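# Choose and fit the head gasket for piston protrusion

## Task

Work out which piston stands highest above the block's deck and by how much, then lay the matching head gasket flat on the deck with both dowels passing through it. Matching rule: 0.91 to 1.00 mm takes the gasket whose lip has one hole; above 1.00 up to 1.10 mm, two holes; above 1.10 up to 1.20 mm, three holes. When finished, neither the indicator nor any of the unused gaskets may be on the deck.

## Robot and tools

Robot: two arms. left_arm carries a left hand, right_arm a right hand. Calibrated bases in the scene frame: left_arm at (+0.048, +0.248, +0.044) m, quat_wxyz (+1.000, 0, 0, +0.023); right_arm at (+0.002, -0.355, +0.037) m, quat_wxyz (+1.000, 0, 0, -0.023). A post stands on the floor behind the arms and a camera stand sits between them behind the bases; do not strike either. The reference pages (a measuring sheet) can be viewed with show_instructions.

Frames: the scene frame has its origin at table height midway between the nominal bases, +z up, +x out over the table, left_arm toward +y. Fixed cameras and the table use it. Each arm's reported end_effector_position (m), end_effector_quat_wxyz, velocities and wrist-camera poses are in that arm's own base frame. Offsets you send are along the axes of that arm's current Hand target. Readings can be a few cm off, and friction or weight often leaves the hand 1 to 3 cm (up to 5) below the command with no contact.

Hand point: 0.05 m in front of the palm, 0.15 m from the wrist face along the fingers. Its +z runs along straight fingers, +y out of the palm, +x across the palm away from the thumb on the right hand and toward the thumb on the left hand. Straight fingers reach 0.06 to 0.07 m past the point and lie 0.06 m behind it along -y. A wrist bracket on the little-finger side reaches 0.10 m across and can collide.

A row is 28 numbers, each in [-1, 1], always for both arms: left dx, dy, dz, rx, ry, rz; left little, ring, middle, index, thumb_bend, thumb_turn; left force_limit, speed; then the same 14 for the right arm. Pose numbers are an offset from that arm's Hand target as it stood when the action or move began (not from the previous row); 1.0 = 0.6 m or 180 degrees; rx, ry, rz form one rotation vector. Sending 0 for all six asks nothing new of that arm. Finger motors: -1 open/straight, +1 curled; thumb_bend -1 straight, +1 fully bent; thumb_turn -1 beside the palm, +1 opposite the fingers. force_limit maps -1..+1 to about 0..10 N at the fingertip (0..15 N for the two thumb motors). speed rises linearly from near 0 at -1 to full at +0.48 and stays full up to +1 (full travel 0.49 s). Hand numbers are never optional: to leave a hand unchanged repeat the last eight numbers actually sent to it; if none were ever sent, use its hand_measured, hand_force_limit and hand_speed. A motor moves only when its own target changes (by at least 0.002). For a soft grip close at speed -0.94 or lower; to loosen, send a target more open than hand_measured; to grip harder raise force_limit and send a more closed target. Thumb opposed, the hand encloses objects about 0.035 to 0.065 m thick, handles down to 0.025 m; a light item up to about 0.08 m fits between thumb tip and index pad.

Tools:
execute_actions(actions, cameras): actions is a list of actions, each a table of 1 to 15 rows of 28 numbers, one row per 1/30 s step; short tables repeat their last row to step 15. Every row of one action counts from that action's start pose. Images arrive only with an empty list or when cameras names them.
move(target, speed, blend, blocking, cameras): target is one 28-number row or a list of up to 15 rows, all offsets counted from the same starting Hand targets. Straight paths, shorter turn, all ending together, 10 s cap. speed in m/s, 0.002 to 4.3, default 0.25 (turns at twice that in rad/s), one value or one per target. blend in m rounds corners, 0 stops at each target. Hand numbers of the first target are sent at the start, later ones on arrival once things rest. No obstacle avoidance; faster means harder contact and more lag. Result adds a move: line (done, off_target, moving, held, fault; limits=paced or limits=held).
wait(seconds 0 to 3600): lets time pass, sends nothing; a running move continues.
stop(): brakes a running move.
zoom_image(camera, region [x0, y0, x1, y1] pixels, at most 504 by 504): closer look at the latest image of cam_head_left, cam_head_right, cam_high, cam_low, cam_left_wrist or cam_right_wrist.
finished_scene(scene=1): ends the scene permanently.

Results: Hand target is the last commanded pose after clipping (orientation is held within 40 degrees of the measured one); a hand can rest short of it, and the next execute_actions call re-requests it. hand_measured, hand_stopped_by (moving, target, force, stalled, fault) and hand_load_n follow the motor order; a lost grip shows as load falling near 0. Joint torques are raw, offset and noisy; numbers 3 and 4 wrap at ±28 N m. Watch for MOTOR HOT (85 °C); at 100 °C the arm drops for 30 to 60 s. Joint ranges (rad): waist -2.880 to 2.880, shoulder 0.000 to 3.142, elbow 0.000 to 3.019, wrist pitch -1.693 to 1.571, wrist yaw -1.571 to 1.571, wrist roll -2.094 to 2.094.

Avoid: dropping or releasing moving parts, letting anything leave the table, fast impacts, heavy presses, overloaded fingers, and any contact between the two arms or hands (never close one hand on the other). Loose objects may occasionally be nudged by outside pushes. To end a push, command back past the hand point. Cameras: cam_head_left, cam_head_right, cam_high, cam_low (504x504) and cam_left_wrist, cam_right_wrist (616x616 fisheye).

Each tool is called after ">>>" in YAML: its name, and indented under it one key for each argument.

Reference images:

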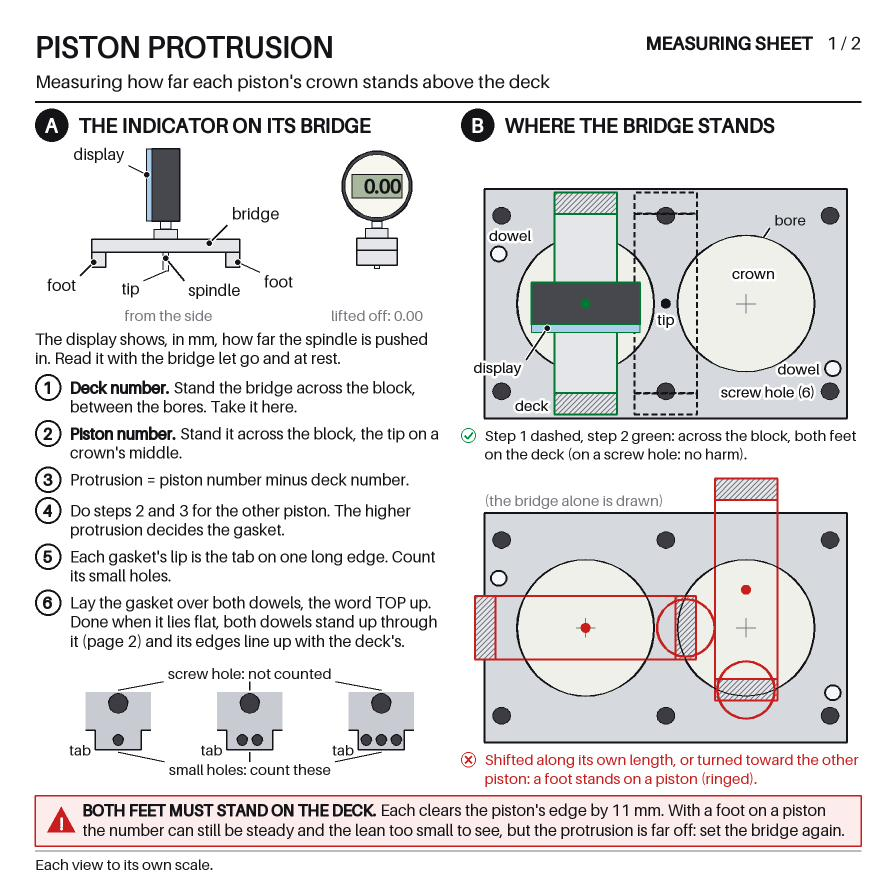

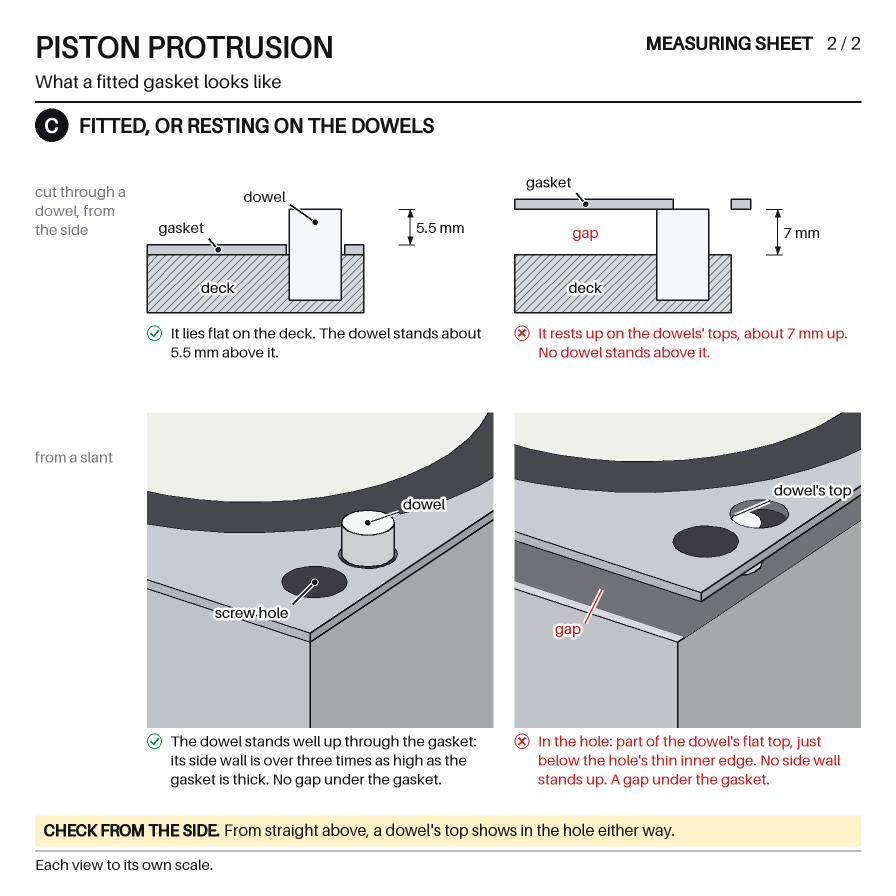

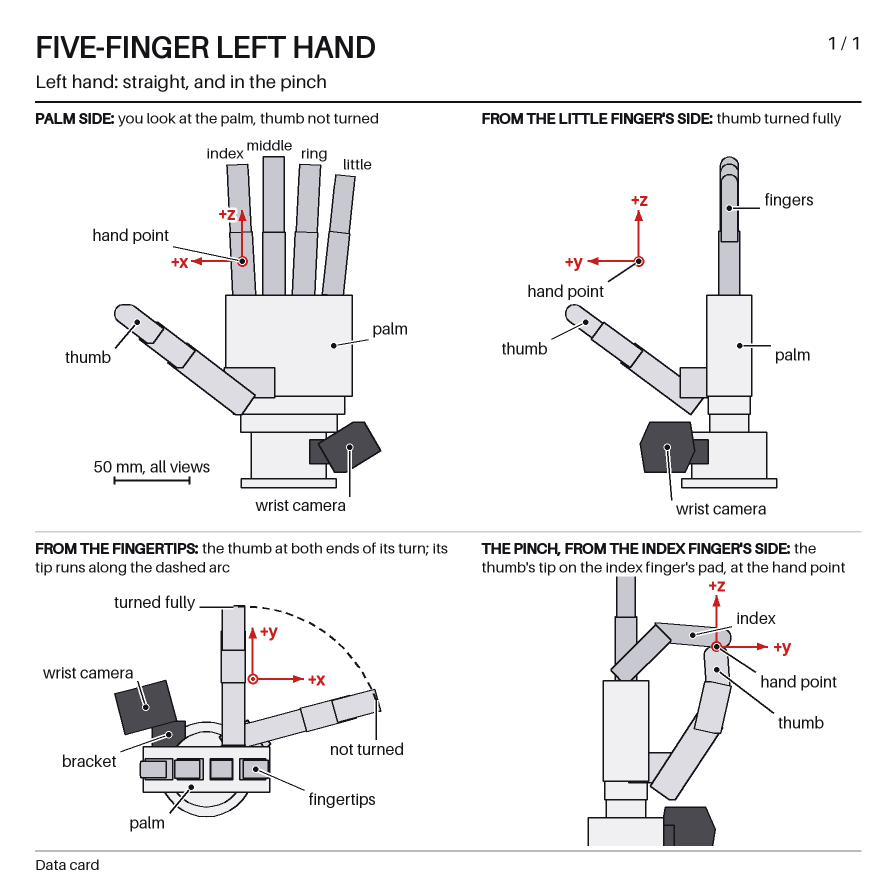

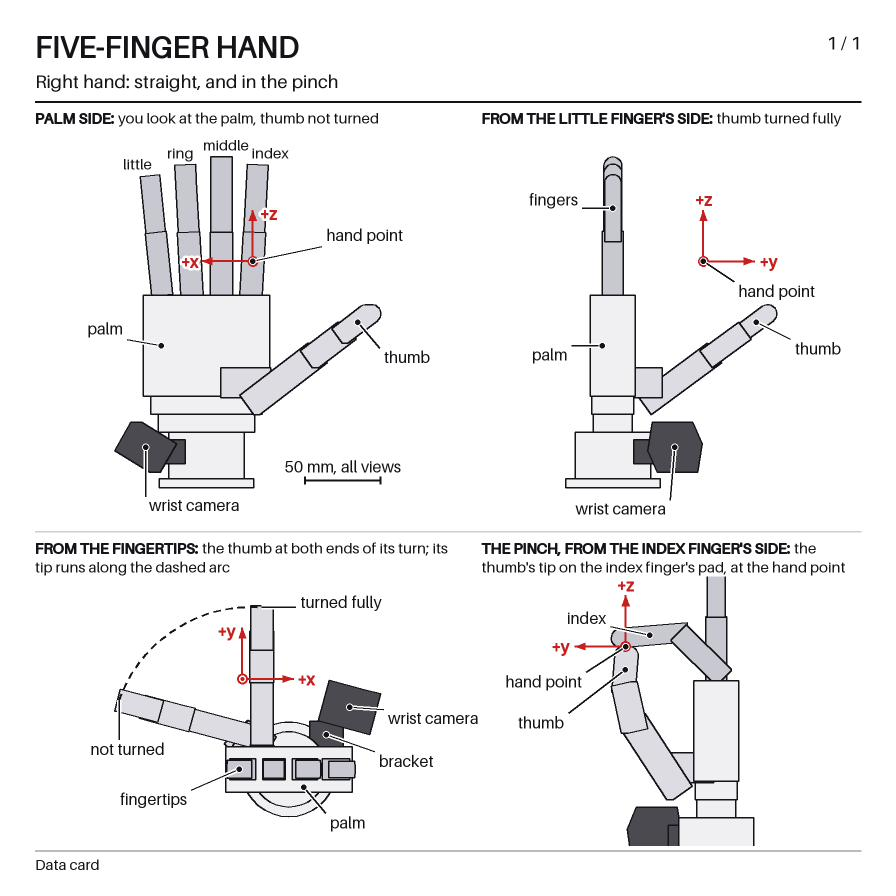

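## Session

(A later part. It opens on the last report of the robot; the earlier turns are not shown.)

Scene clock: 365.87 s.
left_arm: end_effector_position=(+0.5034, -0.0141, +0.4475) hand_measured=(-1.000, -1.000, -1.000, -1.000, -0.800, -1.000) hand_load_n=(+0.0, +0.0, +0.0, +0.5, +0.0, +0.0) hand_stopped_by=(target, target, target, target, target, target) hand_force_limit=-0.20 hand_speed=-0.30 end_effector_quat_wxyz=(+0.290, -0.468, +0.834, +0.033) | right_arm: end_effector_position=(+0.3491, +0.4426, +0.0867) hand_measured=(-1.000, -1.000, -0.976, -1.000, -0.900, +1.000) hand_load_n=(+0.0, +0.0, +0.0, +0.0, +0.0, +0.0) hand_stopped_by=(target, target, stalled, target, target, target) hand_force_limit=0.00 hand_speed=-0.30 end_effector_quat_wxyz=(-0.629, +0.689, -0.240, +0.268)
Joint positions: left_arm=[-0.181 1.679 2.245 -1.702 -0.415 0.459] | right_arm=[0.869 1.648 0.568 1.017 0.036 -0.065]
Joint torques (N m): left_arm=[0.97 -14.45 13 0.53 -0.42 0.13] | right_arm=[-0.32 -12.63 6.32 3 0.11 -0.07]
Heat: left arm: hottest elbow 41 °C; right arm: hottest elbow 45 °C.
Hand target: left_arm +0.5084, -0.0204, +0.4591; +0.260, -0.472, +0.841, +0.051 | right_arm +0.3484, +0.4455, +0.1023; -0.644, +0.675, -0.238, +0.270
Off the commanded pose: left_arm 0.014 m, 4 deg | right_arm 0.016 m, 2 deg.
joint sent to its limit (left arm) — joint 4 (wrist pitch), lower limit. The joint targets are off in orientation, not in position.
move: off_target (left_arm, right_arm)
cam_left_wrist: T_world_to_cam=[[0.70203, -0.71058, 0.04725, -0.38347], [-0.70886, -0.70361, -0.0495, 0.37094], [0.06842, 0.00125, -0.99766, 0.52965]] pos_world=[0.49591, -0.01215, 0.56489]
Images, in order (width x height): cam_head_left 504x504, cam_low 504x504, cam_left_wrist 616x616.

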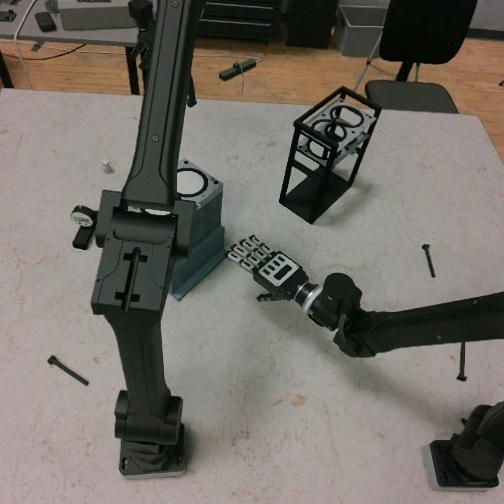

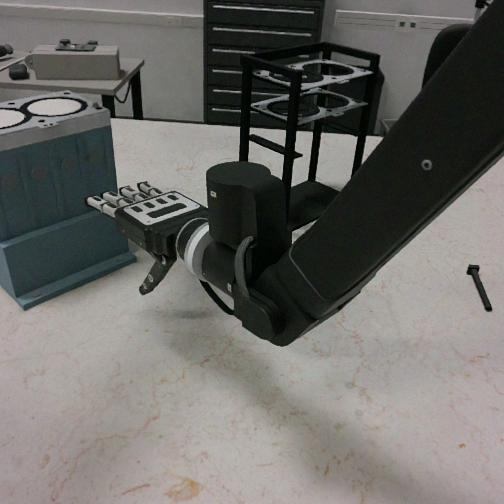

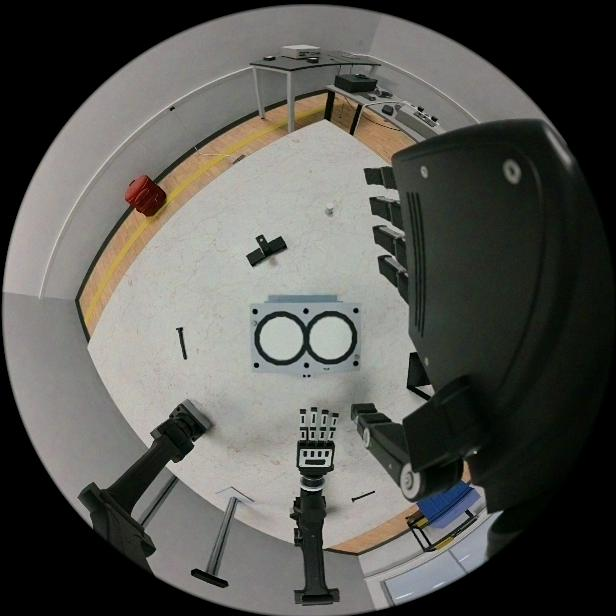

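>>> move:
  target:
    - [0,0,0,0,0,0,-1,-1,-1,-1,-0.8,-1,-0.2,-0.3,0,-0.315,0,0,0,0,-1,-1,-1,-1,-0.9,-1,0.0,-0.3]
    - [0,0,0,0,0,0,-1,-1,-1,-1,-0.8,-1,-0.2,-0.3,-0.09,-0.32,0.14,0,0,0,-1,-1,-1,-1,-0.9,-1,0.0,-0.3]
  speed: 0.15
  blend: 0.02
  cameras: ["all"]

Scene clock: 368.73 s.
left_arm: end_effector_position=(+0.5034, -0.0140, +0.4475) hand_measured=(-1.000, -1.000, -1.000, -1.000, -0.800, -1.000) hand_load_n=(+0.0, +0.0, +0.0, +0.0, +0.0, +0.0) hand_stopped_by=(target, target, target, target, target, target) hand_force_limit=-0.20 hand_speed=-0.30 end_effector_quat_wxyz=(+0.290, -0.468, +0.834, +0.033) | right_arm: end_effector_position=(+0.3557, +0.5395, +0.2660) hand_measured=(-1.000, -1.000, -0.976, -1.000, -0.900, -1.000) hand_load_n=(+0.0, +0.0, +0.0, +0.0, +0.0, +0.0) hand_stopped_by=(target, target, stalled, target, target, target) hand_force_limit=0.00 hand_speed=-0.30 end_effector_quat_wxyz=(-0.630, +0.687, -0.238, +0.272)
Joint positions: left_arm=[-0.181 1.679 2.245 -1.702 -0.415 0.46] | right_arm=[0.998 1.437 0.973 0.403 0.169 -0.064]
Joint torques (N m): left_arm=[0.97 -14.33 13.01 0.53 -0.42 0.14] | right_arm=[-0.26 -10.99 14.83 2.13 0.13 -0.02]
Heat: left arm: hottest elbow 42 °C; right arm: hottest elbow 46 °C.
Hand target: left_arm +0.5084, -0.0204, +0.4591; +0.260, -0.472, +0.841, +0.051 | right_arm +0.3596, +0.5548, +0.2889; -0.644, +0.675, -0.238, +0.270
Off the commanded pose: left_arm 0.014 m, 4 deg | right_arm 0.028 m, 2 deg.
joint sent to its limit (left arm) — joint 4 (wrist pitch), lower limit. The joint targets are off in orientation, not in position.
move: off_target (right_arm)
cam_left_wrist: T_world_to_cam=[[0.70183, -0.71078, 0.0471, -0.38329], [-0.70906, -0.70341, -0.04951, 0.37105], [0.06832, 0.00135, -0.99766, 0.52971]] pos_world=[0.49591, -0.01215, 0.56489]
cam_right_wrist: T_world_to_cam=[[0.18122, -0.25098, -0.95088, 0.3263], [-0.96768, 0.12689, -0.21792, 0.32768], [0.17535, 0.95964, -0.21988, -0.40886]] pos_world=[0.32965, 0.43267, 0.29178]

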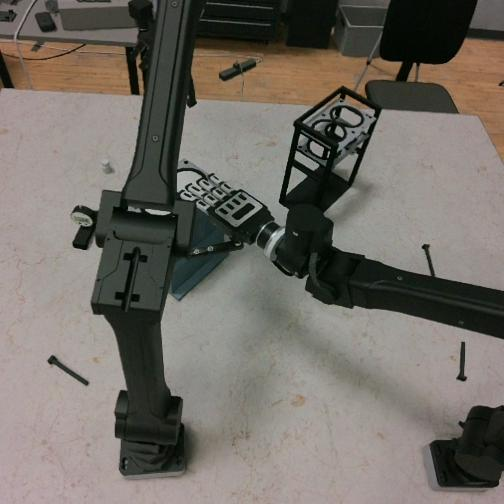

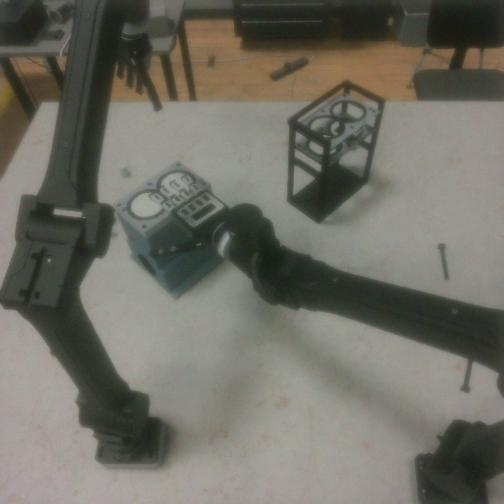

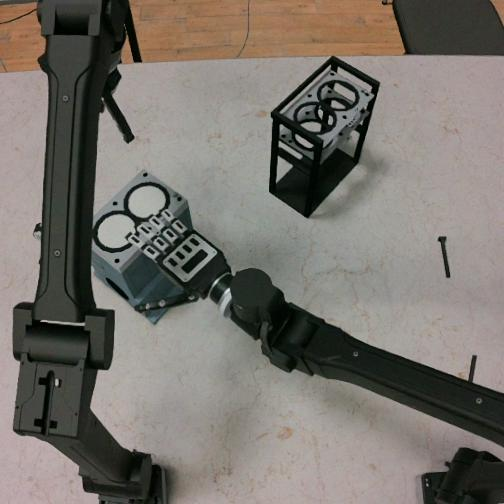

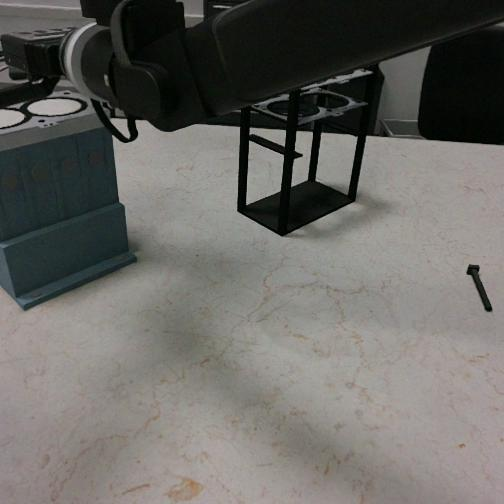

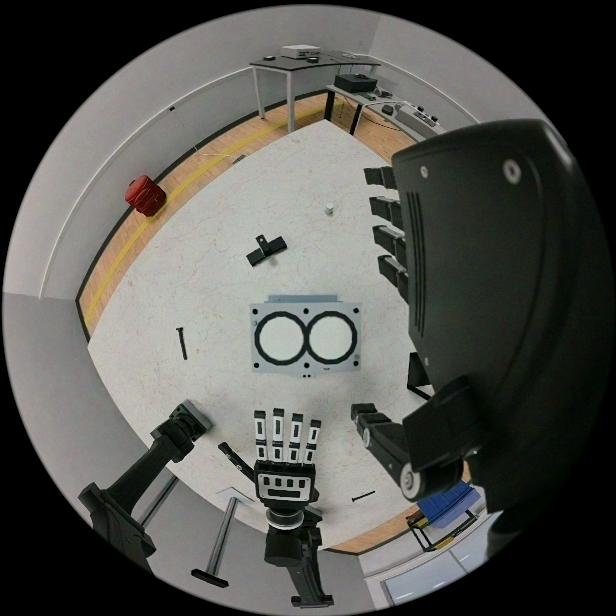

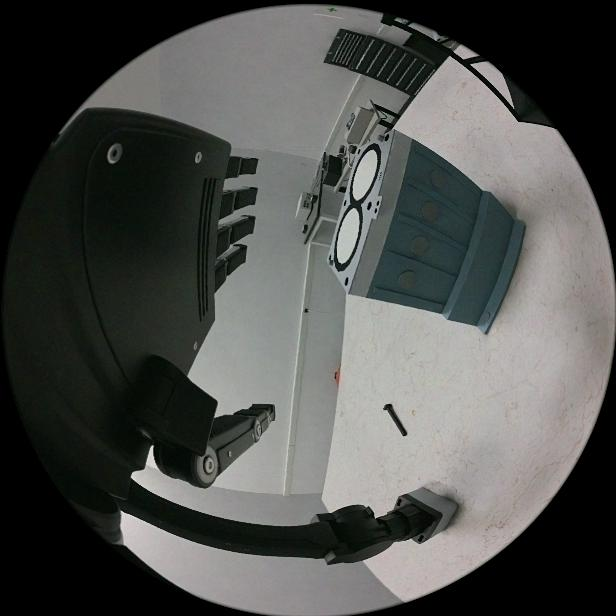

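Great view of the deck edge from the right wrist camera.

>>> zoom_image:
  camera: "cam_right_wrist"
  region: [315, 215, 385, 305]

>>> zoom_image:
  camera: "cam_right_wrist"
  region: [345, 120, 425, 220]

>>> zoom_image:
  camera: "cam_right_wrist"
  region: [318, 240, 358, 280]

Scaled by 5.600 from the camera's image (finer frame: 880x880).

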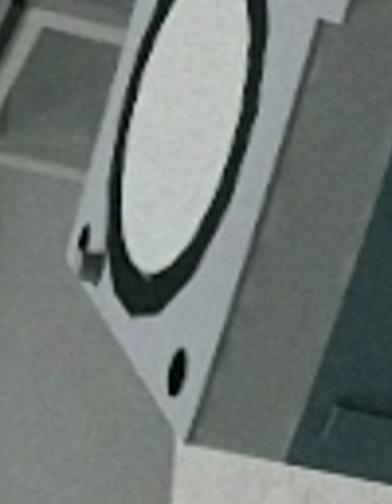

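Scaled by 5.040 from the camera's image (finer frame: 880x880).

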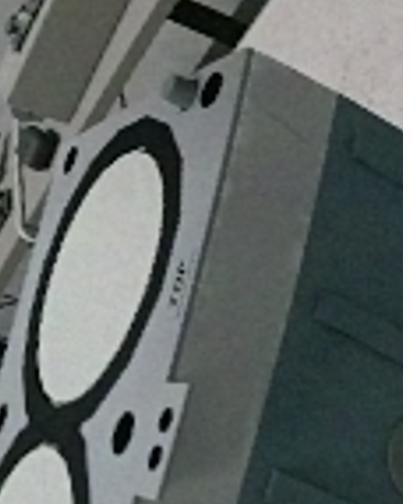

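Scaled by 12.600 from the camera's image (finer frame: 880x880).

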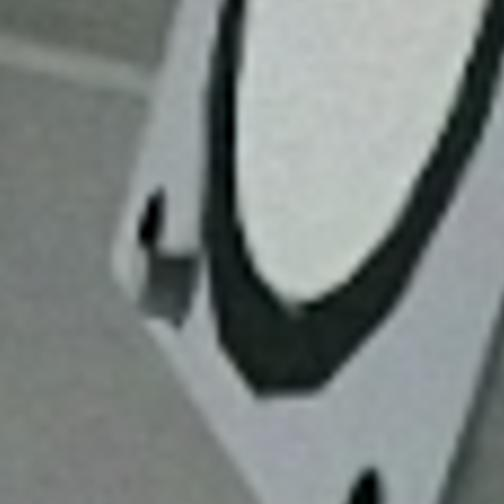

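>>> move:
  target:
    - [0,0,0,0,0,0,-1,-1,-1,-1,-0.8,-1,-0.2,-0.3,0,-0.03,-0.25,0,0,0,-1,-1,-1,-1,-0.9,-1,0.0,-0.3]
  speed: 0.15
  cameras: ["cam_low","cam_high","cam_left_wrist","cam_head_right"]

>>> zoom_image:
  camera: "cam_head_right"
  region: [105, 150, 225, 270]

Scene clock: 370.97 s.
left_arm: end_effector_position=(+0.5034, -0.0140, +0.4475) hand_measured=(-1.000, -1.000, -1.000, -1.000, -0.800, -1.000) hand_load_n=(+0.0, +0.0, +0.0, +0.0, +0.0, +0.0) hand_stopped_by=(target, target, target, target, target, target) hand_force_limit=-0.20 hand_speed=-0.30 end_effector_quat_wxyz=(+0.290, -0.468, +0.834, +0.033) | right_arm: end_effector_position=(+0.2635, +0.4429, +0.3107) hand_measured=(-1.000, -1.000, -0.976, -1.000, -0.900, -1.000) hand_load_n=(+0.0, -0.5, -0.5, +0.0, +0.0, +0.0) hand_stopped_by=(target, target, stalled, target, target, target) hand_force_limit=0.00 hand_speed=-0.30 end_effector_quat_wxyz=(+0.644, -0.673, +0.237, -0.277)
Joint positions: left_arm=[-0.181 1.679 2.245 -1.702 -0.415 0.46] | right_arm=[1.078 1.02 0.725 0.277 0.251 -0.062]
Joint torques (N m): left_arm=[0.97 -14.33 13.01 0.53 -0.42 0.14] | right_arm=[0.38 -6.24 11.17 1.92 0.13 -0.02]
Heat: left arm: hottest elbow 42 °C; right arm: hottest elbow 46 °C.
Hand target: left_arm +0.5084, -0.0204, +0.4591; +0.260, -0.472, +0.841, +0.051 | right_arm +0.2583, +0.4447, +0.3105; +0.644, -0.675, +0.238, -0.270
Off the commanded pose: left_arm 0.014 m, 4 deg | right_arm 0.005 m, 1 deg.
joint sent to its limit (left arm) — joint 4 (wrist pitch), lower limit. The joint targets are off in orientation, not in position.
move: done
cam_left_wrist: T_world_to_cam=[[0.70183, -0.71078, 0.0471, -0.38329], [-0.70906, -0.70341, -0.04951, 0.37105], [0.06832, 0.00135, -0.99766, 0.52971]] pos_world=[0.49591, -0.01215, 0.56489]
Images, in order (width x height): cam_head_right 504x504, cam_high 504x504, cam_low 504x504, cam_left_wrist 616x616.

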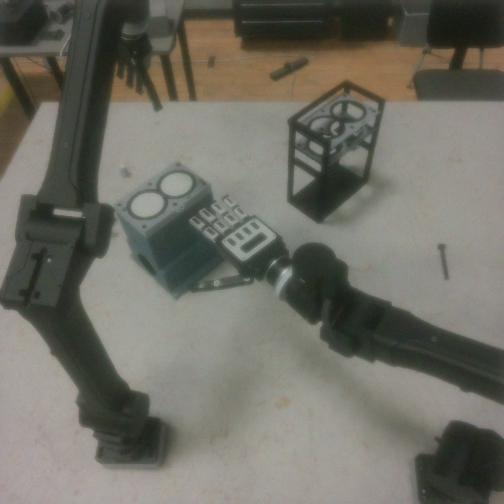

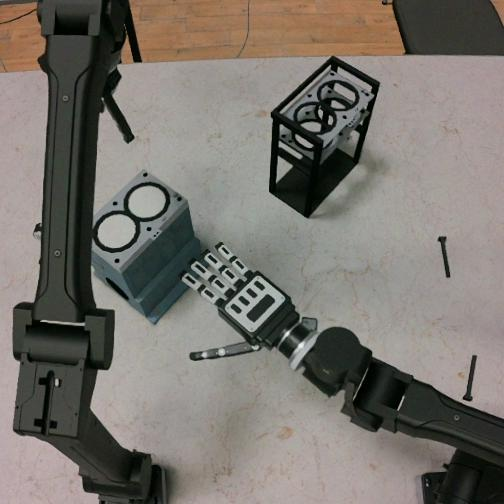

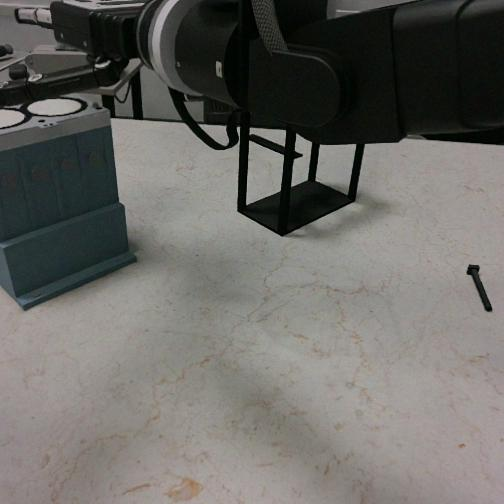

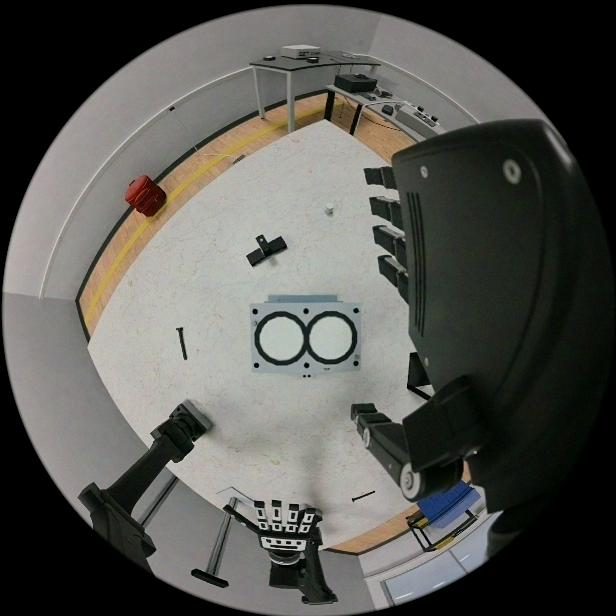

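Scaled by 4.200 from the camera's image (finer frame: 720x720).

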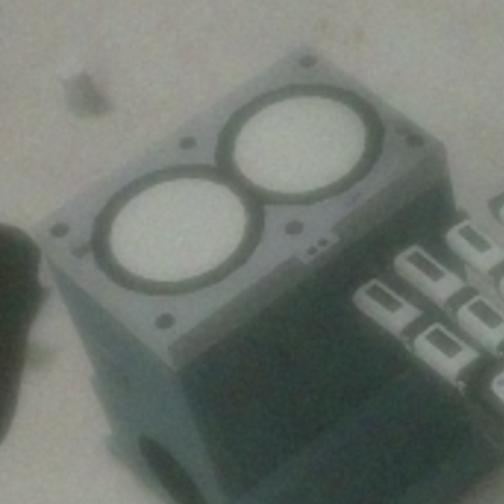

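Both dowels stand up through the gasket, its edges line up with the deck, and there is no gap under it.

>>> finished_scene:

The scene is finished: the task was done.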